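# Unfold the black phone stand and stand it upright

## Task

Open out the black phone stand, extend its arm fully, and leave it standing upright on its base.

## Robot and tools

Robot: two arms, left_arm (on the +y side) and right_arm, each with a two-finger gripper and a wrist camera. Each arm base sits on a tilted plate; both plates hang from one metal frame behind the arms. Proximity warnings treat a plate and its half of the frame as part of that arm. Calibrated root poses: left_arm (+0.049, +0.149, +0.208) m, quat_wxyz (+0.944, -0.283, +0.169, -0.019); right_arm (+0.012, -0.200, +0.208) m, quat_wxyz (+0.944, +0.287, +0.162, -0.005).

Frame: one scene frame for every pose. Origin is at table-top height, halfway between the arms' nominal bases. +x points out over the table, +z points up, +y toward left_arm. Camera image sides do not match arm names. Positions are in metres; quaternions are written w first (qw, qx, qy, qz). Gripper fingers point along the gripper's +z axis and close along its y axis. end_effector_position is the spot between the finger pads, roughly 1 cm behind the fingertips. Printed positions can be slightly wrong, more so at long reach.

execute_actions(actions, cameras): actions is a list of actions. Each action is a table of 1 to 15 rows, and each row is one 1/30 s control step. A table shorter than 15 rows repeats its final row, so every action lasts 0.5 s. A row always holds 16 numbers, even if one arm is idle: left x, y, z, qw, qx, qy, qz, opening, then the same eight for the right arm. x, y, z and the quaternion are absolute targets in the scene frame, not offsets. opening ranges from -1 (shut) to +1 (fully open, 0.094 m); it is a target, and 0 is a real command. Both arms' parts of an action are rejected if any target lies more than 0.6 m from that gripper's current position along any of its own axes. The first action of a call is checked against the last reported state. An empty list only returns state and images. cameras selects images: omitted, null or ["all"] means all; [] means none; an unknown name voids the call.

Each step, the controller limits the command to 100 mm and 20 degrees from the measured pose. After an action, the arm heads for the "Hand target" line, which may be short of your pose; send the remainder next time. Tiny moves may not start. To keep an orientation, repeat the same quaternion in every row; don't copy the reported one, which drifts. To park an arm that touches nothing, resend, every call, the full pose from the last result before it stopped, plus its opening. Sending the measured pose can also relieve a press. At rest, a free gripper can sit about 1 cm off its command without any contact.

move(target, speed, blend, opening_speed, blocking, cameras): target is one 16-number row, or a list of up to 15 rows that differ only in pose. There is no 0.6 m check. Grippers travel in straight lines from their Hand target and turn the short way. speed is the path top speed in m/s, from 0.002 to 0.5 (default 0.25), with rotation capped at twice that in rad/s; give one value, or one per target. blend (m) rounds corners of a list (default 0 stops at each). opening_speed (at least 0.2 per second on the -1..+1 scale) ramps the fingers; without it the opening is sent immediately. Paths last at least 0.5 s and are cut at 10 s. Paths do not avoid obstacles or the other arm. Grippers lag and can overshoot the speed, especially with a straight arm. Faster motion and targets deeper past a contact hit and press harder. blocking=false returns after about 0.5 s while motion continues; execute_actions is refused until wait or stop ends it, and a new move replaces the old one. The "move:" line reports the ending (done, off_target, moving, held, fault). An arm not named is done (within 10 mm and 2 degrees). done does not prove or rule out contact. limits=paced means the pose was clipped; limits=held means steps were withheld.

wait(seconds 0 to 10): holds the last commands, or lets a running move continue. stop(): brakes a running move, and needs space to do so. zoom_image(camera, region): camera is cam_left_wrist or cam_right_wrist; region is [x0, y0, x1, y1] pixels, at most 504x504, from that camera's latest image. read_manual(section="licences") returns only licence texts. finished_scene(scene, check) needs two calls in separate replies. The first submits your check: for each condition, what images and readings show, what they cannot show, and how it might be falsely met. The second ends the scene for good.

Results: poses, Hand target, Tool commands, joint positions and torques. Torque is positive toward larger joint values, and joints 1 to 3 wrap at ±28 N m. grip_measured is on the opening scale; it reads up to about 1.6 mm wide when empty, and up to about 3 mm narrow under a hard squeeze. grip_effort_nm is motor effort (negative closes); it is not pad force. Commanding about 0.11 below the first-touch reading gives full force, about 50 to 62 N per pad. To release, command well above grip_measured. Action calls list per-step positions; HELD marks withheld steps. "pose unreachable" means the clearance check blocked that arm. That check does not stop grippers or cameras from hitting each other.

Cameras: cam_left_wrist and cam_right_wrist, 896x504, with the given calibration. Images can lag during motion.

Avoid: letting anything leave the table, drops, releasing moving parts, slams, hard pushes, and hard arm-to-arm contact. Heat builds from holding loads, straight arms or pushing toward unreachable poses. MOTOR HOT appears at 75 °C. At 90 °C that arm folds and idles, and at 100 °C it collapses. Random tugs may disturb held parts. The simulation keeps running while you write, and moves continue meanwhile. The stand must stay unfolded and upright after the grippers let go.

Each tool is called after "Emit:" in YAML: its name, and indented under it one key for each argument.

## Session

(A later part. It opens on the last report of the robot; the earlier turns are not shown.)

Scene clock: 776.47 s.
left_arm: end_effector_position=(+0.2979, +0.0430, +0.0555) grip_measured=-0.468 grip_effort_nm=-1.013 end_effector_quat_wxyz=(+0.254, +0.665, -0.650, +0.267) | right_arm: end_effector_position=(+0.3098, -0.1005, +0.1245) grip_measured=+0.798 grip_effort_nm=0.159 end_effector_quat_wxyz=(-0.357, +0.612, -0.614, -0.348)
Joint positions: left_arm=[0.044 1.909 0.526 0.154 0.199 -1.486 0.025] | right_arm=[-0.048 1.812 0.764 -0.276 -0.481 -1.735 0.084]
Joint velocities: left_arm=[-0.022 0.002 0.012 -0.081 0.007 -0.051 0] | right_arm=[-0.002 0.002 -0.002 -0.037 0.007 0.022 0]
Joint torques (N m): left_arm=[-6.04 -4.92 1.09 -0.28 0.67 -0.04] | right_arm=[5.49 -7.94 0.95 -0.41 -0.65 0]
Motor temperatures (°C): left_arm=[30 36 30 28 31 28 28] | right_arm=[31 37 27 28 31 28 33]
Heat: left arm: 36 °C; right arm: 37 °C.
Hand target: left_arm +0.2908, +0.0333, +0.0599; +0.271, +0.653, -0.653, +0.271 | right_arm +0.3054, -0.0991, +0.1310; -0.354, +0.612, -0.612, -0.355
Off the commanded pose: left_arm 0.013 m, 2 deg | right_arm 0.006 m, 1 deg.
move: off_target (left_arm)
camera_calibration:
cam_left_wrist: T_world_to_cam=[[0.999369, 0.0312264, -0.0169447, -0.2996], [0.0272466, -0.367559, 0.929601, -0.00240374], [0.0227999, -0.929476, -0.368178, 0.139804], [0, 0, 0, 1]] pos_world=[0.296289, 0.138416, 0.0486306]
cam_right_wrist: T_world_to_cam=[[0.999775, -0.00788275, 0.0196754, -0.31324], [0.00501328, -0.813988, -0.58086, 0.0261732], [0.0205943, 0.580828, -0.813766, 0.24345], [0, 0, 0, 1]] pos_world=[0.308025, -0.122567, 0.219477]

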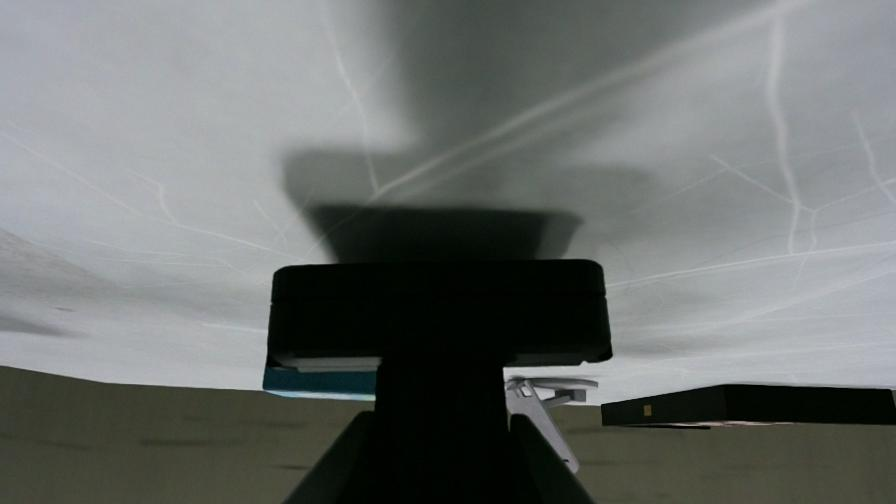

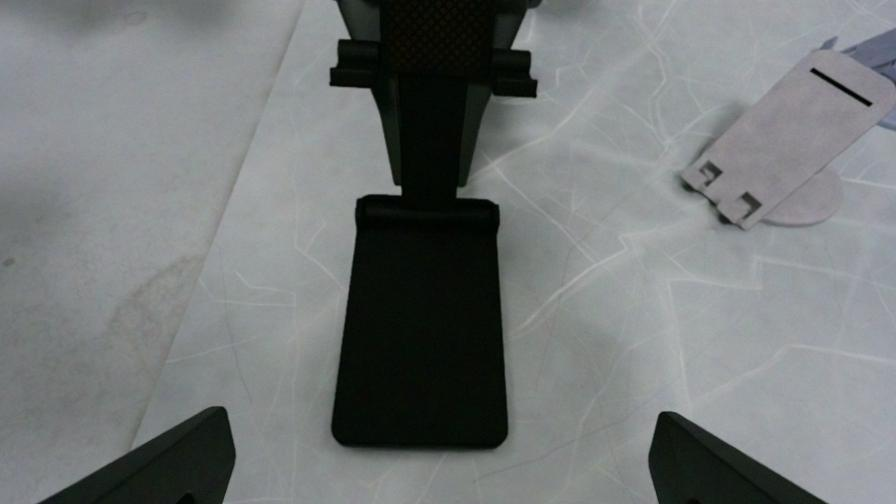

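Emit:
move:
  target:
    - [0.291,0.033,0.06,-0.2706,-0.6533,0.6533,-0.2706,-0.85,0.303,-0.035,0.14,0.3536,-0.6124,0.6124,0.3536,0.8]
    - [0.291,0.033,0.06,-0.2706,-0.6533,0.6533,-0.2706,-0.85,0.302,0.02,0.119,0.3536,-0.6124,0.6124,0.3536,0.8]
  speed: 0.08
  cameras: ["cam_right_wrist"]

Scene clock: 794.07 s.
left_arm: end_effector_position=(+0.2979, +0.0430, +0.0555) grip_measured=-0.468 grip_effort_nm=-1.013 end_effector_quat_wxyz=(+0.254, +0.665, -0.650, +0.267) | right_arm: end_effector_position=(+0.3076, +0.0131, +0.1216) grip_measured=+0.798 grip_effort_nm=0.164 end_effector_quat_wxyz=(-0.357, +0.609, -0.615, -0.351)
Joint positions: left_arm=[0.044 1.909 0.526 0.154 0.199 -1.486 0.025] | right_arm=[0.273 2.088 0.759 0.146 -0.385 -1.394 0.084]
Joint velocities: left_arm=[-0.002 0.002 -0.007 0.022 0.081 0.037 0] | right_arm=[-0.012 0.012 0.002 -0.081 -0.007 0.037 0]
Joint torques (N m): left_arm=[-5.93 -4.97 1.07 -0.27 0.66 -0.03] | right_arm=[7.09 -4.37 2.21 0.52 -0.64 0.08]
Motor temperatures (°C): left_arm=[30 36 30 28 31 28 29] | right_arm=[32 38 27 28 31 28 32]
Heat: left arm: 36 °C; right arm: 38 °C.
Hand target: left_arm +0.2909, +0.0333, +0.0600; +0.271, +0.653, -0.653, +0.271 | right_arm +0.3037, +0.0211, +0.1196; -0.354, +0.611, -0.611, -0.357
Off the commanded pose: left_arm 0.013 m, 2 deg | right_arm 0.009 m, 1 deg.
move: off_target (left_arm)
camera_calibration:
cam_right_wrist: T_world_to_cam=[[0.999848, -0.0104021, 0.01399, -0.309415], [-0.000254117, -0.811093, -0.584918, 0.119016], [0.0174315, 0.584825, -0.810972, 0.17575], [0, 0, 0, 1]] pos_world=[0.306335, -0.00946837, 0.216472]
Images, in order (width x height): cam_right_wrist 896x504.

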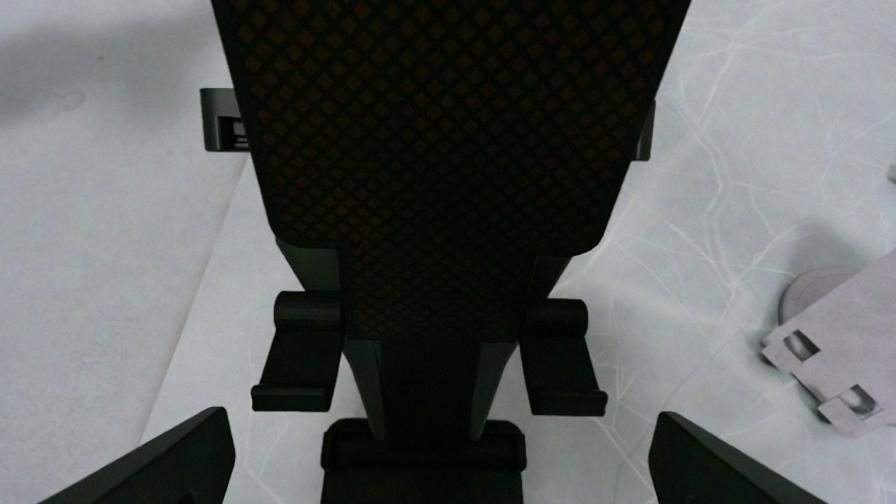

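Emit:
move:
  target:
    - [0.291,0.033,0.06,-0.2706,-0.6533,0.6533,-0.2706,-0.85,0.299,0.042,0.116,0.3536,-0.6124,0.6124,0.3536,0.8]
  speed: 0.06
  cameras: ["cam_right_wrist"]

Emit:
move:
  target:
    - [0.291,0.033,0.06,-0.2706,-0.6533,0.6533,-0.2706,-0.85,0.299,0.042,0.116,0.3536,-0.6124,0.6124,0.3536,0.2]
  speed: 0.06
  opening_speed: 0.4

Scene clock: 802.23 s.
left_arm: end_effector_position=(+0.2979, +0.0430, +0.0555) grip_measured=-0.468 grip_effort_nm=-1.013 end_effector_quat_wxyz=(+0.254, +0.665, -0.650, +0.267) | right_arm: end_effector_position=(+0.3049, +0.0342, +0.1188) grip_measured=+0.798 grip_effort_nm=0.168 end_effector_quat_wxyz=(-0.358, +0.610, -0.615, -0.348)
Joint positions: left_arm=[0.044 1.909 0.526 0.154 0.199 -1.486 0.025] | right_arm=[0.326 2.154 0.77 0.225 -0.36 -1.341 0.084]
Joint velocities: left_arm=[0.007 0.017 -0.022 -0.066 0.051 -0.037 0.001] | right_arm=[0.007 0.012 0.007 -0.007 -0.022 -0.007 0]
Joint torques (N m): left_arm=[-5.98 -4.92 1.02 -0.26 0.67 -0.02] | right_arm=[7.21 -4.38 2.28 0.64 -0.6 0.06]
Motor temperatures (°C): left_arm=[30 36 30 28 31 28 29] | right_arm=[32 38 27 28 31 28 31]
Heat: left arm: 36 °C; right arm: 38 °C.
Hand target: left_arm +0.2909, +0.0333, +0.0600; +0.271, +0.653, -0.653, +0.271 | right_arm +0.2991, +0.0422, +0.1163; -0.353, +0.612, -0.612, -0.354
Off the commanded pose: left_arm 0.013 m, 2 deg | right_arm 0.010 m, 1 deg.
move: off_target (left_arm)
camera_calibration:
cam_right_wrist: T_world_to_cam=[[0.999732, -0.0137806, 0.0186131, -0.306868], [-0.000369283, -0.813083, -0.582147, 0.134229], [0.0231563, 0.581984, -0.81287, 0.159746], [0, 0, 0, 1]] pos_world=[0.303136, 0.0119411, 0.213705]
Images, in order (width x height): cam_right_wrist 896x504.

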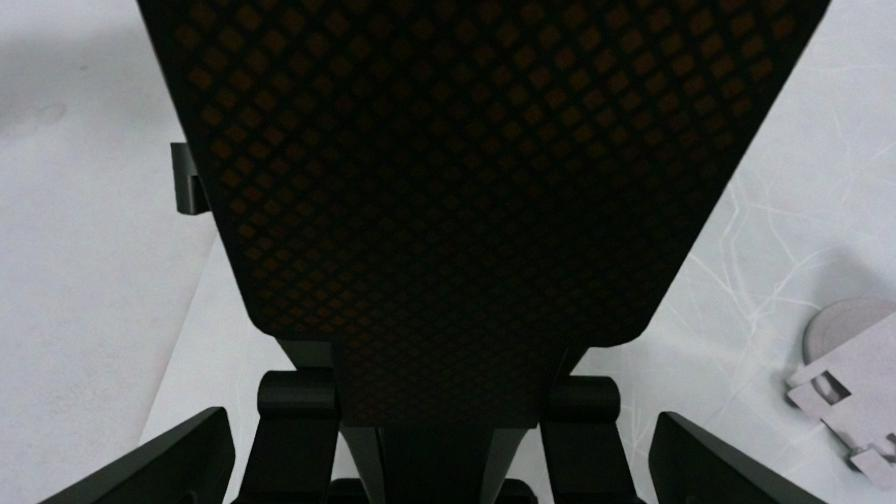

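Scene clock: 803.93 s.
left_arm: end_effector_position=(+0.2979, +0.0432, +0.0553) grip_measured=-0.468 grip_effort_nm=-1.013 end_effector_quat_wxyz=(+0.254, +0.665, -0.650, +0.266) | right_arm: end_effector_position=(+0.3054, +0.0339, +0.1183) grip_measured=+0.431 grip_effort_nm=-0.960 end_effector_quat_wxyz=(-0.358, +0.610, -0.616, -0.346)
Joint positions: left_arm=[0.044 1.909 0.526 0.154 0.197 -1.486 0.025] | right_arm=[0.326 2.154 0.77 0.227 -0.356 -1.341 0.067]
Joint velocities: left_arm=[0.002 -0.017 -0.002 -0.095 0.037 -0.066 -0.001] | right_arm=[0.007 0.002 0.002 -0.007 0.037 0.007 -0.001]
Joint torques (N m): left_arm=[-6.04 -4.9 1.09 -0.27 0.68 -0.04] | right_arm=[7.42 -4.26 1.95 0.58 -0.61 0.14]
Motor temperatures (°C): left_arm=[30 36 30 28 31 28 29] | right_arm=[32 38 27 28 31 28 31]
Heat: left arm: 36 °C; right arm: 38 °C.
Hand target: left_arm +0.2909, +0.0333, +0.0599; +0.270, +0.653, -0.653, +0.271 | right_arm +0.2989, +0.0418, +0.1161; -0.353, +0.612, -0.612, -0.354
Off the commanded pose: left_arm 0.013 m, 2 deg | right_arm 0.011 m, 1 deg.
move: off_target (left_arm, right_arm)
camera_calibration:
cam_left_wrist: T_world_to_cam=[[0.999369, 0.0311647, -0.0170529, -0.29957], [0.0273676, -0.369325, 0.928897, -0.00201741], [0.0226507, -0.928778, -0.369945, 0.14006], [0, 0, 0, 1]] pos_world=[0.296263, 0.138676, 0.0485799]
cam_right_wrist: T_world_to_cam=[[0.999677, -0.0154297, 0.0202099, -0.307487], [-0.000867071, -0.815055, -0.579383, 0.133589], [0.0254118, 0.579178, -0.814805, 0.159139], [0, 0, 0, 1]] pos_world=[0.303459, 0.0119682, 0.213281]

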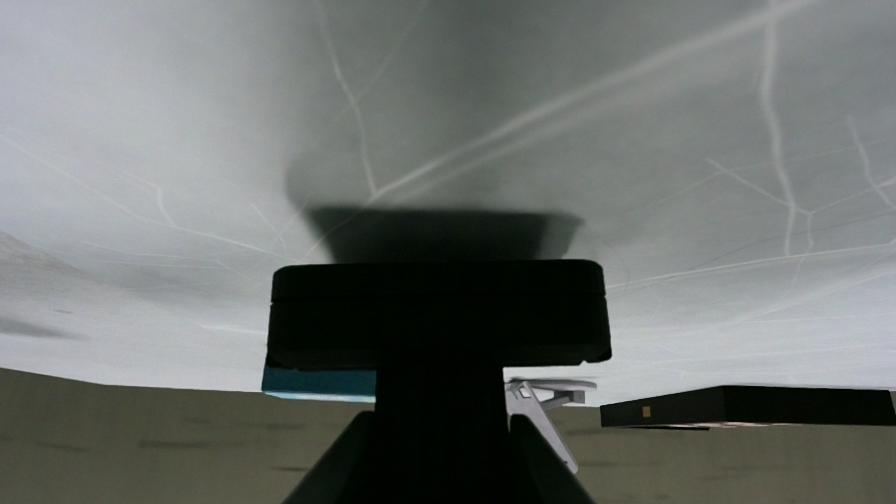

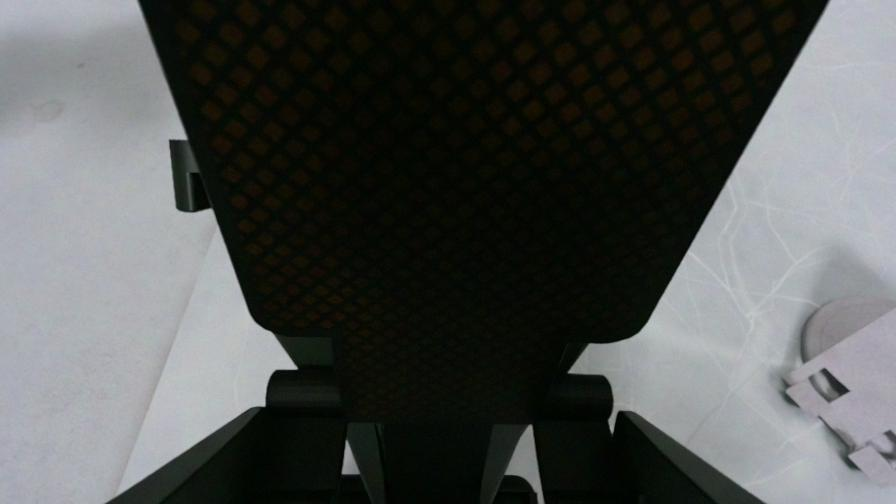

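Emit:
move:
  target:
    - [0.291,0.033,0.06,-0.2706,-0.6533,0.6533,-0.2706,-0.85,0.299,0.03,0.126,0.2988,-0.6409,0.6409,0.2988,0.2]
    - [0.291,0.033,0.06,-0.2706,-0.6533,0.6533,-0.2706,-0.85,0.299,0.016,0.14,0.2418,-0.6646,0.6646,0.2418,0.2]
  speed: 0.05

Scene clock: 815.20 s.
left_arm: end_effector_position=(+0.2950, +0.0313, +0.0657) grip_measured=-0.470 grip_effort_nm=-1.013 end_effector_quat_wxyz=(-0.276, -0.649, +0.649, -0.285) | right_arm: end_effector_position=(+0.3000, +0.0259, +0.1345) grip_measured=+0.424 grip_effort_nm=-0.979 end_effector_quat_wxyz=(-0.259, +0.657, -0.662, -0.251)
Joint positions: left_arm=[0.024 1.909 0.526 0.139 0.252 -1.484 0.025] | right_arm=[0.514 2.047 0.809 0.012 0.003 -1.18 0.067]
Joint velocities: left_arm=[-0.007 0.012 -0.007 0.022 0.007 -0.051 0] | right_arm=[0.002 -0.002 -0.002 0.037 0.022 0.066 0]
Joint torques (N m): left_arm=[-4.3 -4.94 1.1 -0.1 0.11 -0.08] | right_arm=[7.02 -9.25 3.03 -0.11 -0.1 0.06]
Motor temperatures (°C): left_arm=[30 35 30 28 31 28 29] | right_arm=[33 38 27 28 31 28 32]
Heat: left arm: 35 °C; right arm: 38 °C.
Hand target: left_arm +0.2910, +0.0329, +0.0601; +0.271, +0.653, -0.653, +0.271 | right_arm +0.2980, +0.0174, +0.1401; -0.243, +0.663, -0.665, -0.243
Off the commanded pose: left_arm 0.007 m, 2 deg | right_arm 0.011 m, 2 deg.
move: off_target (right_arm)
camera_calibration:
cam_left_wrist: T_world_to_cam=[[0.999852, 0.00855923, -0.0149312, -0.295692], [0.0168512, -0.310518, 0.950418, -0.0161174], [0.00349846, -0.950529, -0.310616, 0.135356], [0, 0, 0, 1]] pos_world=[0.295446, 0.126186, 0.0529471]
cam_right_wrist: T_world_to_cam=[[0.999829, -0.00829833, 0.0164982, -0.30224], [-0.0028052, -0.951235, -0.308455, 0.104137], [0.0182533, 0.308356, -0.951096, 0.2046], [0, 0, 0, 1]] pos_world=[0.298746, 0.0334616, 0.231702]

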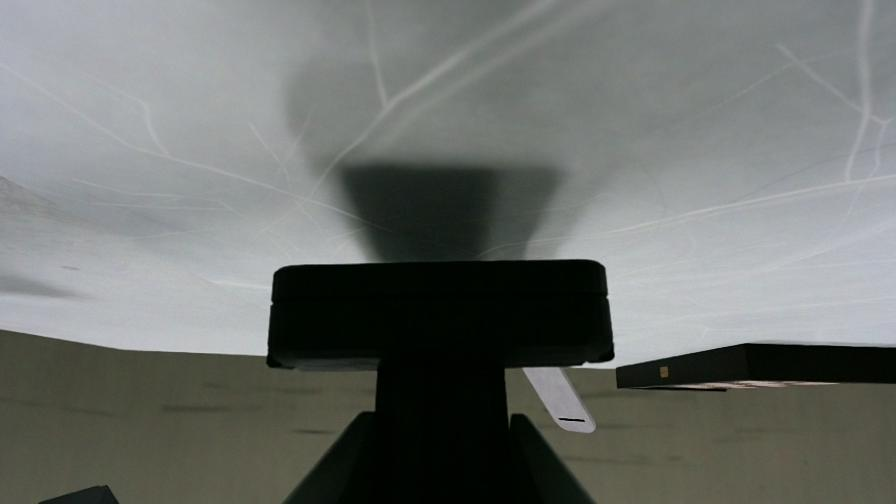

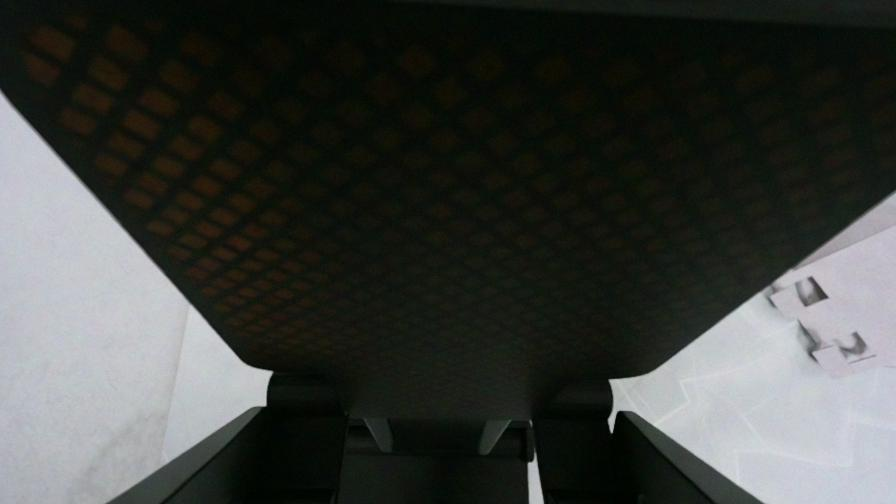

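Emit:
execute_actions:
  actions: []

Scene clock: 829.37 s.
left_arm: end_effector_position=(+0.2948, +0.0313, +0.0657) grip_measured=-0.470 grip_effort_nm=-1.018 end_effector_quat_wxyz=(-0.277, -0.649, +0.649, -0.285) | right_arm: end_effector_position=(+0.2998, +0.0258, +0.1345) grip_measured=+0.424 grip_effort_nm=-0.979 end_effector_quat_wxyz=(-0.258, +0.657, -0.663, -0.251)
Joint positions: left_arm=[0.024 1.909 0.526 0.139 0.252 -1.484 0.025] | right_arm=[0.514 2.047 0.809 0.012 0.003 -1.179 0.067]
Joint velocities: left_arm=[-0.022 -0.002 0.012 -0.007 0.037 -0.007 0] | right_arm=[0.002 0.012 -0.002 -0.037 -0.022 -0.022 -0.002]
Joint torques (N m): left_arm=[-4.3 -4.89 1.17 -0.11 0.11 -0.07] | right_arm=[6.9 -9.07 3.03 -0.1 -0.15 0.05]
Motor temperatures (°C): left_arm=[30 35 30 28 31 28 30] | right_arm=[33 40 27 28 30 28 32]
Heat: left arm: 35 °C; right arm: 40 °C.
Hand target: left_arm +0.2910, +0.0330, +0.0601; +0.271, +0.653, -0.653, +0.271 | right_arm +0.2979, +0.0174, +0.1400; -0.243, +0.663, -0.665, -0.243
Tool commands: left_gripper/opening=-0.85 right_gripper/opening=+0.2
Off the commanded pose: left_arm 0.007 m, 2 deg | right_arm 0.011 m, 2 deg.
camera_calibration:
cam_left_wrist: T_world_to_cam=[[0.999845, 0.00815209, -0.0155743, -0.29545], [0.0173359, -0.310465, 0.950427, -0.0162725], [0.00291269, -0.95055, -0.310558, 0.135518], [0, 0, 0, 1]] pos_world=[0.295292, 0.126173, 0.0529507]
cam_right_wrist: T_world_to_cam=[[0.999844, -0.00810164, 0.0157206, -0.301969], [-0.00286292, -0.951323, -0.308183, 0.104056], [0.0174521, 0.30809, -0.951197, 0.204832], [0, 0, 0, 1]] pos_world=[0.298645, 0.0334373, 0.231651]

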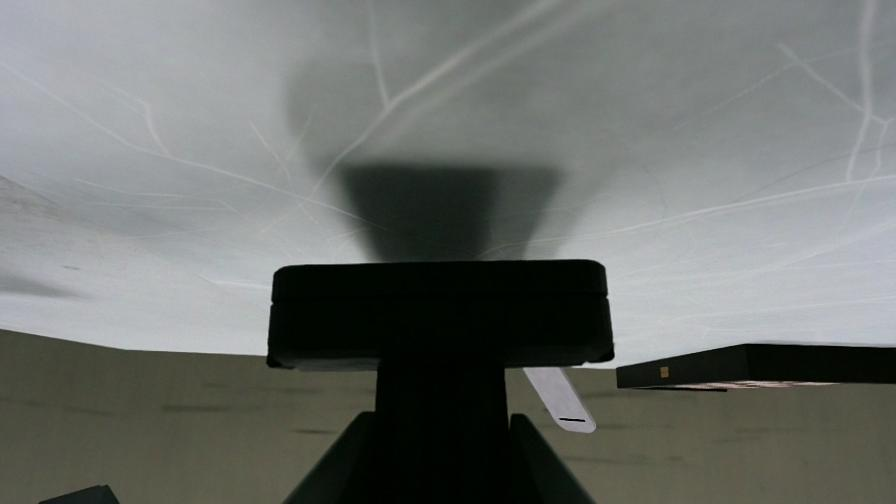

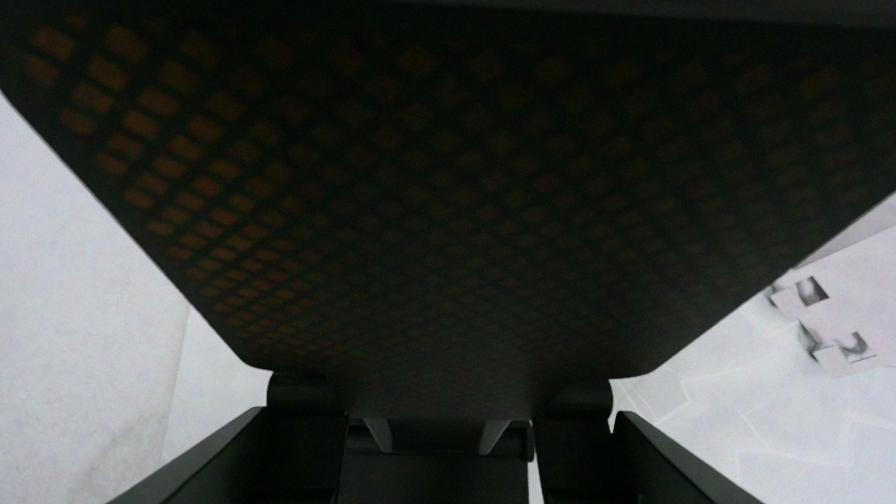

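Emit:
move:
  target: [0.291,0.05,0.046,-0.2706,-0.6533,0.6533,-0.2706,-0.9,0.299,0.008,0.148,0.2096,-0.6753,0.6753,0.2096,0.2]
  speed: 0.04

Scene clock: 835.47 s.
left_arm: end_effector_position=(+0.2893, +0.0407, +0.0592) grip_measured=-0.471 grip_effort_nm=-1.018 end_effector_quat_wxyz=(-0.287, -0.643, +0.649, -0.288) | right_arm: end_effector_position=(+0.2962, +0.0189, +0.1393) grip_measured=+0.424 grip_effort_nm=-0.989 end_effector_quat_wxyz=(-0.222, +0.670, -0.673, -0.224)
Joint positions: left_arm=[0.09 1.919 0.532 0.11 0.292 -1.412 0.025] | right_arm=[0.563 2.027 0.841 -0.094 0.101 -1.131 0.067]
Joint velocities: left_arm=[-0.002 -0.012 -0.002 -0.081 0.11 -0.007 0.001] | right_arm=[0.007 -0.002 0.017 -0.037 0.022 -0.051 0]
Joint torques (N m): left_arm=[-1.66 -4.42 2.29 -0.23 -0.01 0.16] | right_arm=[6.97 -9.5 3.49 -0.13 0 0.04]
Motor temperatures (°C): left_arm=[30 35 30 28 31 28 30] | right_arm=[33 40 27 28 30 28 32]
Heat: left arm: 35 °C; right arm: 40 °C.
Hand target: left_arm +0.2903, +0.0505, +0.0465; +0.271, +0.653, -0.654, +0.270 | right_arm +0.2984, +0.0087, +0.1475; -0.211, +0.675, -0.676, -0.210
Off the commanded pose: left_arm 0.016 m, 3 deg | right_arm 0.014 m, 2 deg.
move: off_target (left_arm, right_arm)
camera_calibration:
cam_left_wrist: T_world_to_cam=[[0.999753, -0.00404618, -0.0218327, -0.28922], [0.0197146, -0.290647, 0.956627, -0.00895929], [-0.0102163, -0.956822, -0.290496, 0.145323], [0, 0, 0, 1]] pos_world=[0.29081, 0.135274, 0.0444719]
cam_right_wrist: T_world_to_cam=[[0.999987, 0.00137547, 0.00500775, -0.297231], [0.00242006, -0.976608, -0.215015, 0.0848735], [0.00459486, 0.215024, -0.976598, 0.220761], [0, 0, 0, 1]] pos_world=[0.296007, 0.035828, 0.235333]

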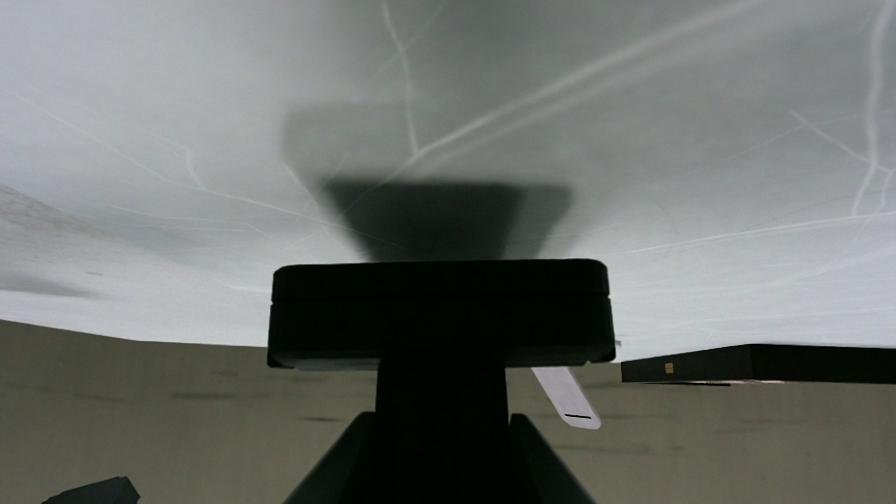

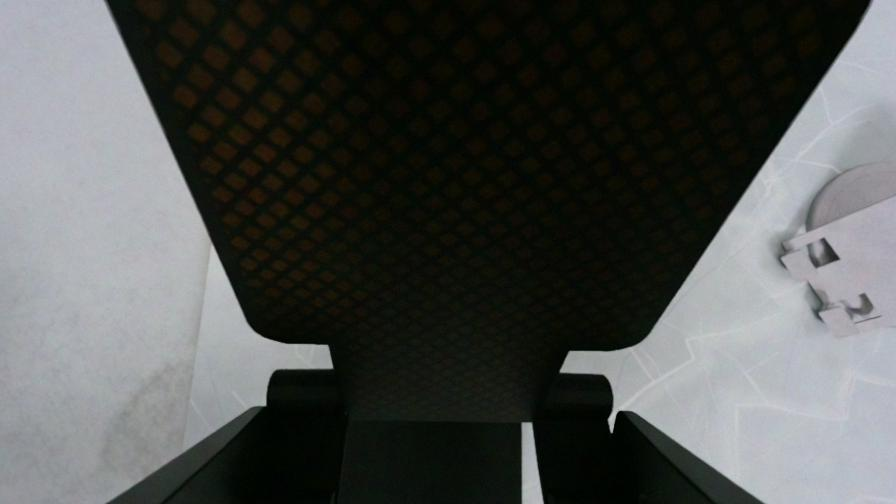

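Emit:
move:
  target: [0.294,0.055,0.044,-0.2706,-0.6533,0.6533,-0.2706,-0.9,0.301,-0.002,0.160,0.1531,-0.690,0.690,0.1531,0.2]
  speed: 0.04

Emit:
zoom_image:
  camera: "cam_right_wrist"
  region: [200, 0, 700, 504]

Scene clock: 841.13 s.
left_arm: end_effector_position=(+0.2904, +0.0436, +0.0585) grip_measured=-0.471 grip_effort_nm=-1.013 end_effector_quat_wxyz=(-0.292, -0.641, +0.649, -0.288) | right_arm: end_effector_position=(+0.2980, +0.0114, +0.1509) grip_measured=+0.424 grip_effort_nm=-0.989 end_effector_quat_wxyz=(-0.168, +0.684, -0.688, -0.174)
Joint positions: left_arm=[0.106 1.919 0.547 0.081 0.304 -1.392 0.025] | right_arm=[0.643 2.027 0.933 -0.276 0.254 -1.034 0.067]
Joint velocities: left_arm=[-0.002 0.007 -0.007 -0.007 0.007 0.051 0] | right_arm=[0.007 0.007 -0.017 -0.11 -0.051 0.125 0.001]
Joint torques (N m): left_arm=[-1.51 -5.04 2.37 -0.2 -0.11 0.13] | right_arm=[7.04 -9.28 3.99 -0.23 0.19 0.09]
Motor temperatures (°C): left_arm=[29 36 30 28 31 28 30] | right_arm=[33 41 27 28 30 28 32]
Heat: left arm: 36 °C; right arm: 41 °C.
Hand target: left_arm +0.2935, +0.0555, +0.0449; +0.271, +0.653, -0.654, +0.270 | right_arm +0.3001, -0.0013, +0.1593; -0.155, +0.690, -0.691, -0.154
Off the commanded pose: left_arm 0.019 m, 4 deg | right_arm 0.016 m, 3 deg.
move: off_target (left_arm, right_arm)
camera_calibration:
cam_left_wrist: T_world_to_cam=[[0.999623, -0.00984811, -0.0256219, -0.289851], [0.0217985, -0.28247, 0.959028, -0.00854431], [-0.016682, -0.959226, -0.282149, 0.149423], [0, 0, 0, 1]] pos_world=[0.292421, 0.138062, 0.0429272]
cam_right_wrist: T_world_to_cam=[[0.999999, 0.00104822, -0.000970707, -0.298155], [0.00098394, -0.997949, -0.0640103, 0.0579017], [-0.00103581, 0.0640093, -0.997949, 0.240342], [0, 0, 0, 1]] pos_world=[0.298347, 0.0427113, 0.243266]

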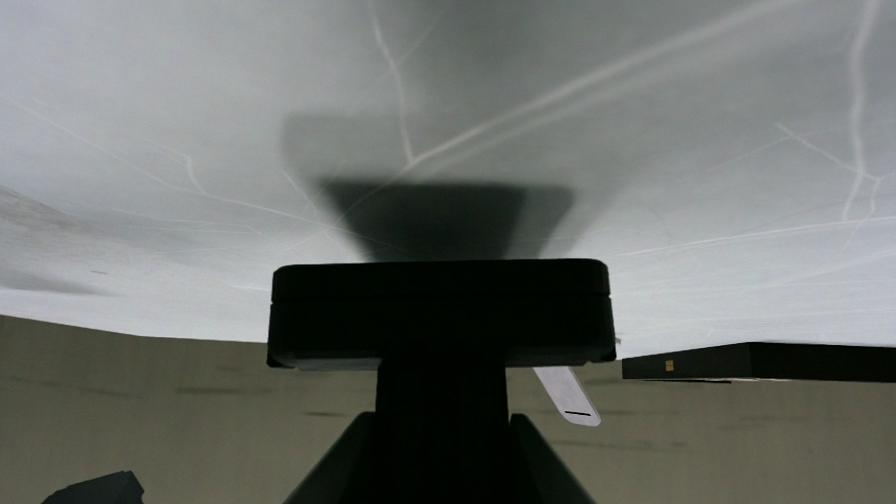

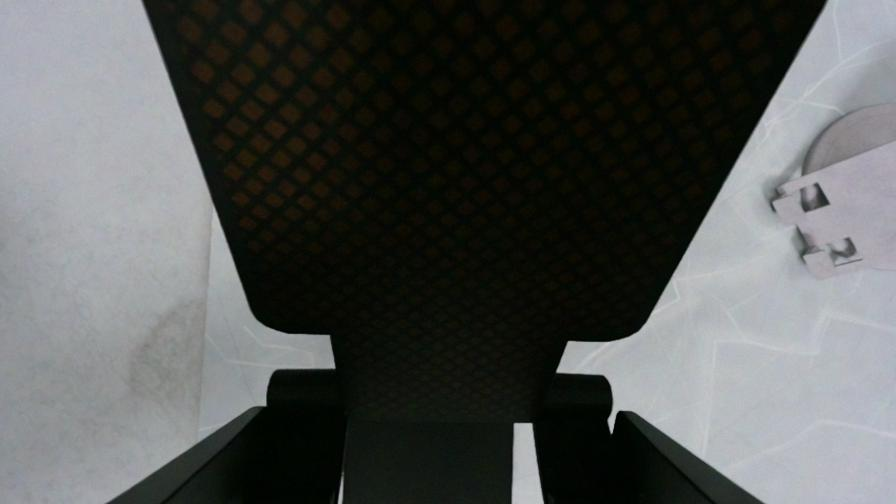

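Scaled by 1.000.

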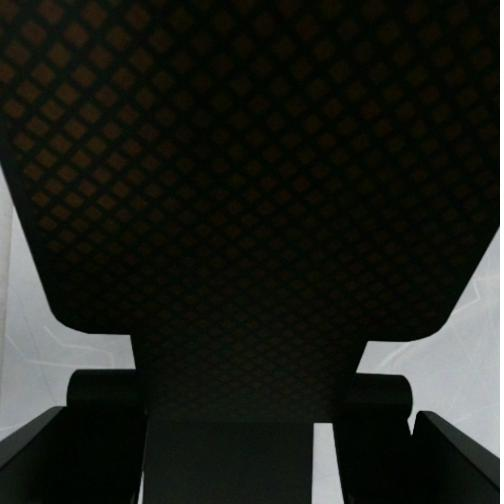

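Emit:
move:
  target: [0.294,0.055,0.044,-0.2706,-0.6533,0.6533,-0.2706,-0.9,0.301,-0.004,0.166,0.13,-0.695,0.695,0.13,0.2]
  speed: 0.04
  cameras: []

Emit:
move:
  target: [0.294,0.048,0.048,-0.2706,-0.6533,0.6533,-0.2706,-0.9,0.301,0.008,0.148,0.13,-0.695,0.695,0.13,0.2]
  speed: 0.03

Scene clock: 846.73 s.
left_arm: end_effector_position=(+0.2902, +0.0424, +0.0599) grip_measured=-0.471 grip_effort_nm=-1.018 end_effector_quat_wxyz=(-0.295, -0.640, +0.647, -0.291) | right_arm: end_effector_position=(+0.2980, +0.0066, +0.1586) grip_measured=+0.423 grip_effort_nm=-0.984 end_effector_quat_wxyz=(-0.144, +0.690, -0.693, -0.151)
Joint positions: left_arm=[0.106 1.919 0.547 0.078 0.314 -1.392 0.025] | right_arm=[0.679 2.027 0.978 -0.37 0.317 -0.989 0.067]
Joint velocities: left_arm=[0.017 -0.007 0.002 0.095 0.007 0.022 0] | right_arm=[0.002 0.012 -0.022 -0.066 -0.066 0.007 0]
Joint torques (N m): left_arm=[-1.57 -5.04 2.3 -0.22 -0.2 0.11] | right_arm=[7.25 -8.01 4.82 -0.18 0.24 0.15]
Motor temperatures (°C): left_arm=[29 36 30 28 31 28 30] | right_arm=[33 41 27 28 30 28 32]
Heat: left arm: 36 °C; right arm: 41 °C.
Hand target: left_arm +0.2936, +0.0555, +0.0453; +0.271, +0.653, -0.653, +0.270 | right_arm +0.3005, -0.0037, +0.1657; -0.132, +0.695, -0.695, -0.130
Off the commanded pose: left_arm 0.021 m, 4 deg | right_arm 0.013 m, 3 deg.
move: off_target (left_arm, right_arm)
No camera images: "cameras" was empty.

Scene clock: 847.80 s.
left_arm: end_effector_position=(+0.2922, +0.0458, +0.0560) grip_measured=-0.471 grip_effort_nm=-1.013 end_effector_quat_wxyz=(-0.285, -0.647, +0.648, -0.283) | right_arm: end_effector_position=(+0.2995, +0.0098, +0.1528) grip_measured=+0.423 grip_effort_nm=-0.984 end_effector_quat_wxyz=(-0.141, +0.692, -0.693, -0.145)
Joint positions: left_arm=[0.106 1.919 0.547 0.09 0.287 -1.404 0.025] | right_arm=[0.679 2.056 0.99 -0.358 0.331 -0.989 0.067]
Joint velocities: left_arm=[-0.007 0.027 0.007 -0.081 -0.081 0.022 0] | right_arm=[-0.007 0.002 -0.002 -0.007 -0.037 0.037 0.001]
Joint torques (N m): left_arm=[-4.41 -4.86 1.74 -0.11 0 -0.13] | right_arm=[6.35 -4.78 4.68 0.36 0.09 -0.01]
Motor temperatures (°C): left_arm=[29 36 30 28 31 28 30] | right_arm=[33 41 27 28 30 28 32]
Heat: left arm: 36 °C; right arm: 41 °C.
Hand target: left_arm +0.2941, +0.0484, +0.0486; +0.271, +0.653, -0.653, +0.271 | right_arm +0.3009, +0.0080, +0.1480; -0.131, +0.695, -0.695, -0.130
Off the commanded pose: left_arm 0.009 m, 2 deg | right_arm 0.005 m, 2 deg.
move: done
camera_calibration:
cam_left_wrist: T_world_to_cam=[[0.999603, 0.00124003, -0.0281647, -0.292023], [0.0272454, -0.299196, 0.953803, -0.00616297], [-0.00724402, -0.954191, -0.299111, 0.148819], [0, 0, 0, 1]] pos_world=[0.293153, 0.14052, 0.0421668]
cam_right_wrist: T_world_to_cam=[[0.999983, 0.00520166, 0.00251691, -0.300177], [0.00515615, -0.999829, 0.0177635, 0.0426771], [0.00260888, -0.0177503, -0.999839, 0.242339], [0, 0, 0, 1]] pos_world=[0.29932, 0.0485328, 0.242297]

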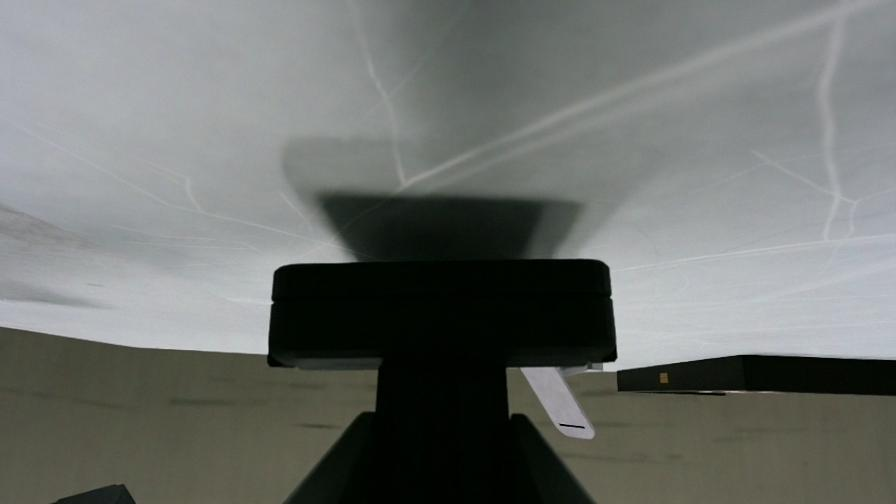

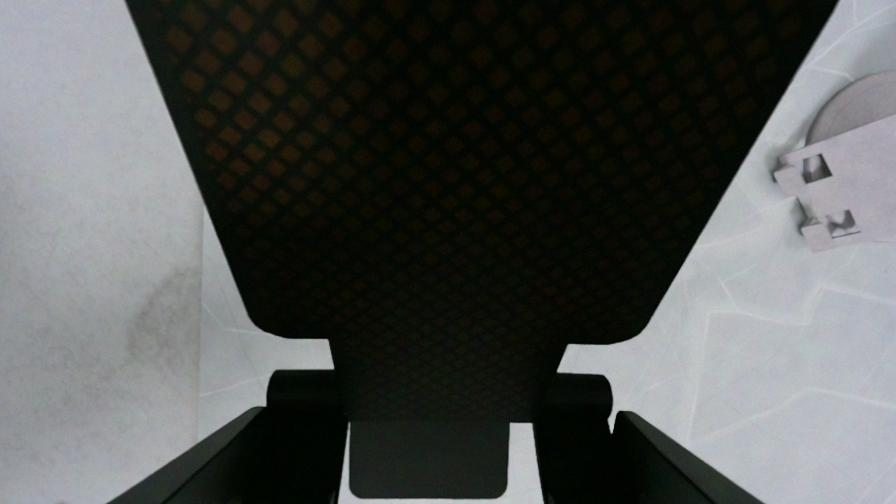

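Emit:
move:
  target: [0.294,0.048,0.048,-0.2706,-0.6533,0.6533,-0.2706,-0.9,0.301,0.008,0.148,0.13,-0.695,0.695,0.13,0.7]
  opening_speed: 0.3
  cameras: []

Emit:
zoom_image:
  camera: "cam_right_wrist"
  region: [200, 0, 700, 504]

Scene clock: 854.27 s.
left_arm: end_effector_position=(+0.2966, +0.0516, +0.0500) grip_measured=-0.471 grip_effort_nm=-1.013 end_effector_quat_wxyz=(-0.265, -0.654, +0.653, -0.274) | right_arm: end_effector_position=(+0.3032, +0.0063, +0.1516) grip_measured=+0.698 grip_effort_nm=0.168 end_effector_quat_wxyz=(-0.140, +0.692, -0.696, -0.131)
Joint positions: left_arm=[0.106 1.919 0.547 0.114 0.245 -1.405 0.025] | right_arm=[0.679 2.056 0.992 -0.356 0.359 -0.989 0.08]
Joint velocities: left_arm=[0.007 -0.002 -0.007 -0.022 -0.051 0.007 -0.001] | right_arm=[0.007 0.012 0.002 0.051 0.007 -0.022 -0.001]
Joint torques (N m): left_arm=[-4.42 -4.74 1.68 -0.31 0.41 -0.08] | right_arm=[6.32 -4.67 4.53 0.4 -0.17 0]
Motor temperatures (°C): left_arm=[29 36 30 28 31 28 30] | right_arm=[33 39 27 28 30 28 32]
Heat: left arm: 36 °C; right arm: 39 °C.
Hand target: left_arm +0.2940, +0.0482, +0.0482; +0.271, +0.653, -0.653, +0.270 | right_arm +0.3009, +0.0080, +0.1480; -0.130, +0.695, -0.695, -0.130
Off the commanded pose: left_arm 0.005 m, 1 deg | right_arm 0.005 m, 1 deg.
move: done
No camera images: "cameras" was empty.

Scaled by 1.000.

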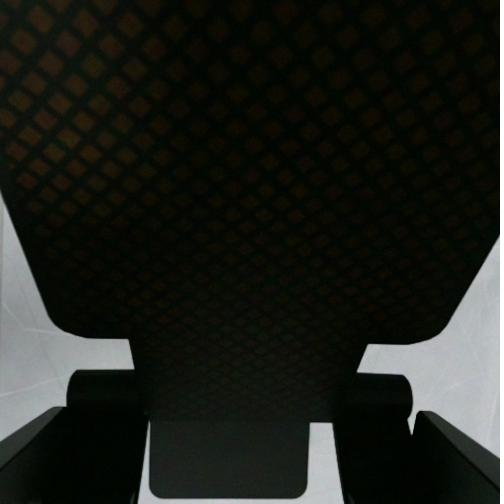

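Emit:
move:
  target:
    - [0.294,0.048,0.048,-0.2706,-0.6533,0.6533,-0.2706,-0.9,0.298,-0.02,0.20,0.13,-0.695,0.695,0.13,0.7]
    - [0.294,0.048,0.048,-0.2706,-0.6533,0.6533,-0.2706,-0.9,0.298,-0.11,0.22,0.2418,-0.6646,0.6646,0.2418,0.7]
  speed: [0.06,0.15]

Scene clock: 861.13 s.
left_arm: end_effector_position=(+0.2966, +0.0516, +0.0500) grip_measured=-0.472 grip_effort_nm=-1.018 end_effector_quat_wxyz=(-0.265, -0.654, +0.653, -0.274) | right_arm: end_effector_position=(+0.3053, -0.1112, +0.2183) grip_measured=+0.698 grip_effort_nm=0.159 end_effector_quat_wxyz=(-0.243, +0.663, -0.672, -0.225)
Joint positions: left_arm=[0.106 1.919 0.547 0.114 0.245 -1.405 0.025] | right_arm=[0.38 1.446 0.81 -0.593 0.022 -1.308 0.08]
Joint velocities: left_arm=[0.002 -0.002 -0.007 -0.022 0.037 -0.007 -0.001] | right_arm=[0.002 -0.002 0.002 0.066 -0.022 -0.007 -0.001]
Joint torques (N m): left_arm=[-4.48 -4.67 1.62 -0.27 0.43 -0.11] | right_arm=[3.32 -5.2 3.06 0.2 -0.76 -0.12]
Motor temperatures (°C): left_arm=[29 36 30 28 31 28 30] | right_arm=[33 39 27 28 30 28 32]
Heat: left arm: 36 °C; right arm: 39 °C.
Hand target: left_arm +0.2939, +0.0480, +0.0481; +0.271, +0.653, -0.653, +0.271 | right_arm +0.2965, -0.1114, +0.2202; -0.242, +0.666, -0.664, -0.239
Off the commanded pose: left_arm 0.005 m, 1 deg | right_arm 0.008 m, 2 deg.
move: done
camera_calibration:
cam_left_wrist: T_world_to_cam=[[0.99985, 0.0103182, -0.0138912, -0.29787], [0.0165835, -0.342131, 0.939506, 0.00730869], [0.0049414, -0.939596, -0.342251, 0.150391], [0, 0, 0, 1]] pos_world=[0.296961, 0.146881, 0.0404673]
cam_right_wrist: T_world_to_cam=[[0.999427, -0.0166676, 0.029461, -0.313648], [-0.00882879, -0.968597, -0.248478, -0.013598], [0.0326774, 0.248076, -0.968189, 0.319121], [0, 0, 0, 1]] pos_world=[0.30292, -0.097565, 0.314831]

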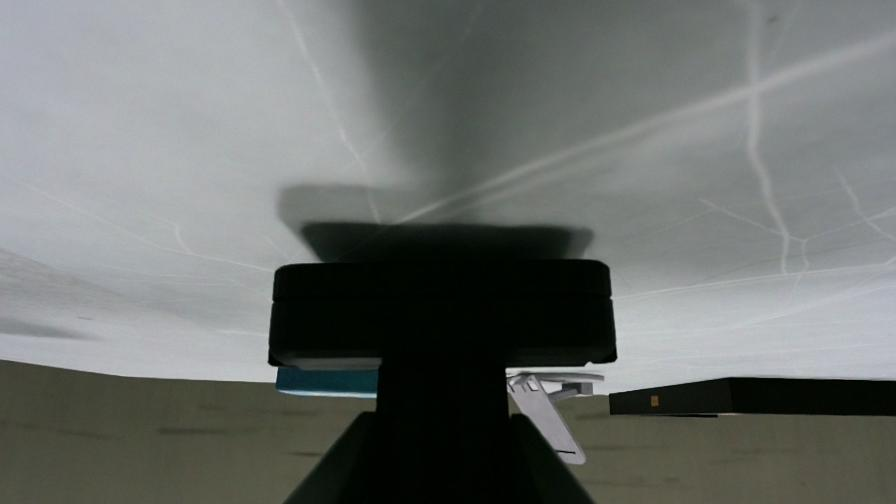

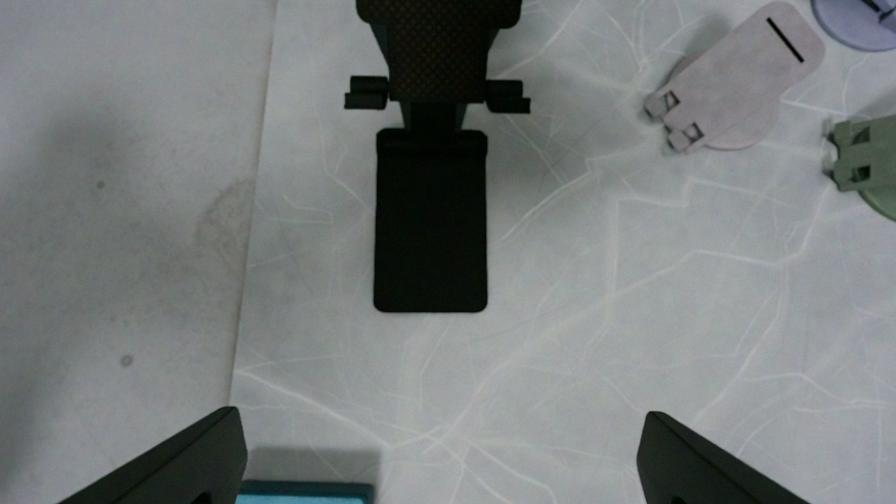

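Emit:
move:
  target: [0.294,0.048,0.039,-0.2706,-0.6533,0.6533,-0.2706,-0.9,0.298,-0.11,0.22,0.2418,-0.6646,0.6646,0.2418,0.7]
  speed: 0.02

Emit:
zoom_image:
  camera: "cam_left_wrist"
  region: [200, 100, 700, 504]

Emit:
zoom_image:
  camera: "cam_right_wrist"
  region: [300, 0, 580, 340]

Scene clock: 874.27 s.
left_arm: end_effector_position=(+0.2977, +0.0466, +0.0467) grip_measured=-0.472 grip_effort_nm=-1.013 end_effector_quat_wxyz=(-0.269, -0.649, +0.654, -0.280) | right_arm: end_effector_position=(+0.3049, -0.1107, +0.2187) grip_measured=+0.698 grip_effort_nm=0.164 end_effector_quat_wxyz=(-0.244, +0.663, -0.671, -0.227)
Joint positions: left_arm=[0.106 1.952 0.56 0.13 0.261 -1.396 0.025] | right_arm=[0.38 1.446 0.81 -0.593 0.018 -1.309 0.08]
Joint velocities: left_arm=[-0.017 -0.012 0.012 -0.022 -0.066 -0.051 0] | right_arm=[0.012 0.007 -0.012 -0.022 0.007 -0.022 -0.001]
Joint torques (N m): left_arm=[-2.93 -4.19 1.5 -0.22 0.32 0] | right_arm=[3.14 -4.52 3.63 0.18 -0.73 -0.11]
Motor temperatures (°C): left_arm=[29 36 30 28 31 28 30] | right_arm=[32 38 27 28 30 28 31]
Heat: left arm: 36 °C; right arm: 38 °C.
Hand target: left_arm +0.2938, +0.0481, +0.0392; +0.271, +0.653, -0.653, +0.271 | right_arm +0.2981, -0.1099, +0.2200; -0.242, +0.664, -0.665, -0.242
Off the commanded pose: left_arm 0.009 m, 1 deg | right_arm 0.007 m, 2 deg.
move: done
camera_calibration:
cam_left_wrist: T_world_to_cam=[[0.999955, 0.00347475, -0.00877629, -0.298936], [0.00942999, -0.326852, 0.945028, 0.00983094], [0.000415193, -0.945069, -0.32687, 0.145441], [0, 0, 0, 1]] pos_world=[0.29877, 0.141704, 0.0356264]
cam_right_wrist: T_world_to_cam=[[0.999481, -0.0149536, 0.0285415, -0.312902], [-0.00727592, -0.967651, -0.252186, -0.012541], [0.0313893, 0.251848, -0.967258, 0.320009], [0, 0, 0, 1]] pos_world=[0.302604, -0.0974079, 0.315299]

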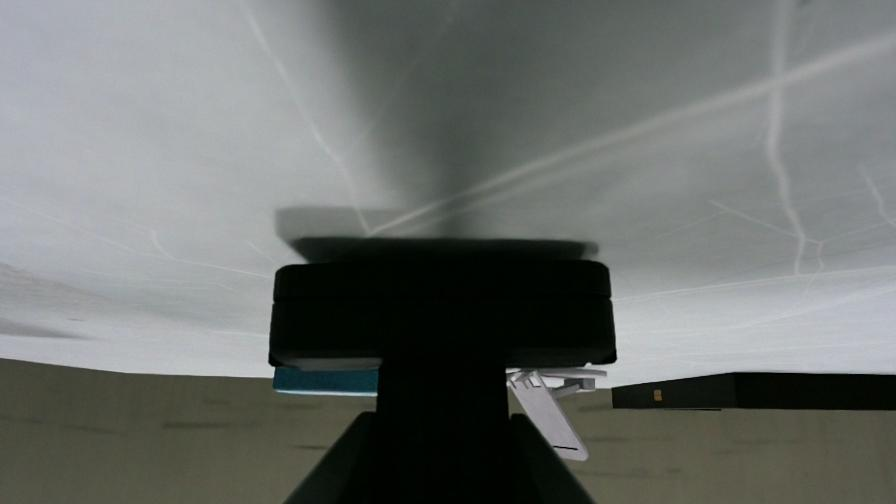

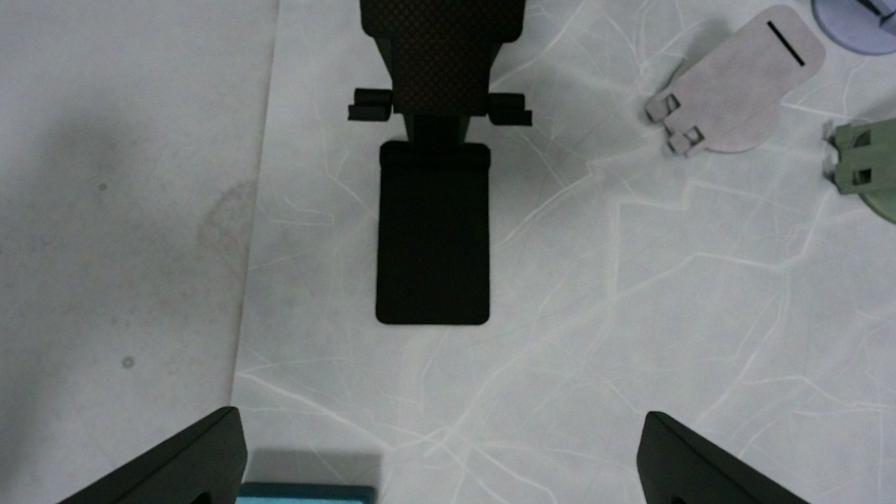

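Scaled by 1.008.

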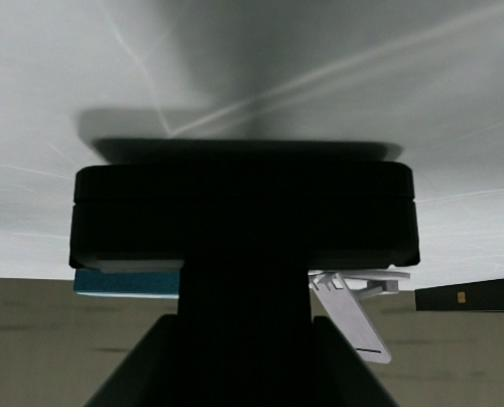

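Scaled by 1.482.

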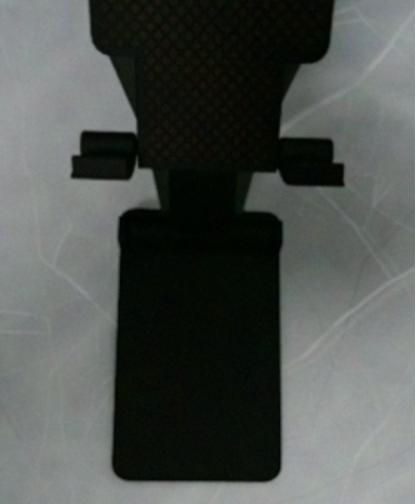

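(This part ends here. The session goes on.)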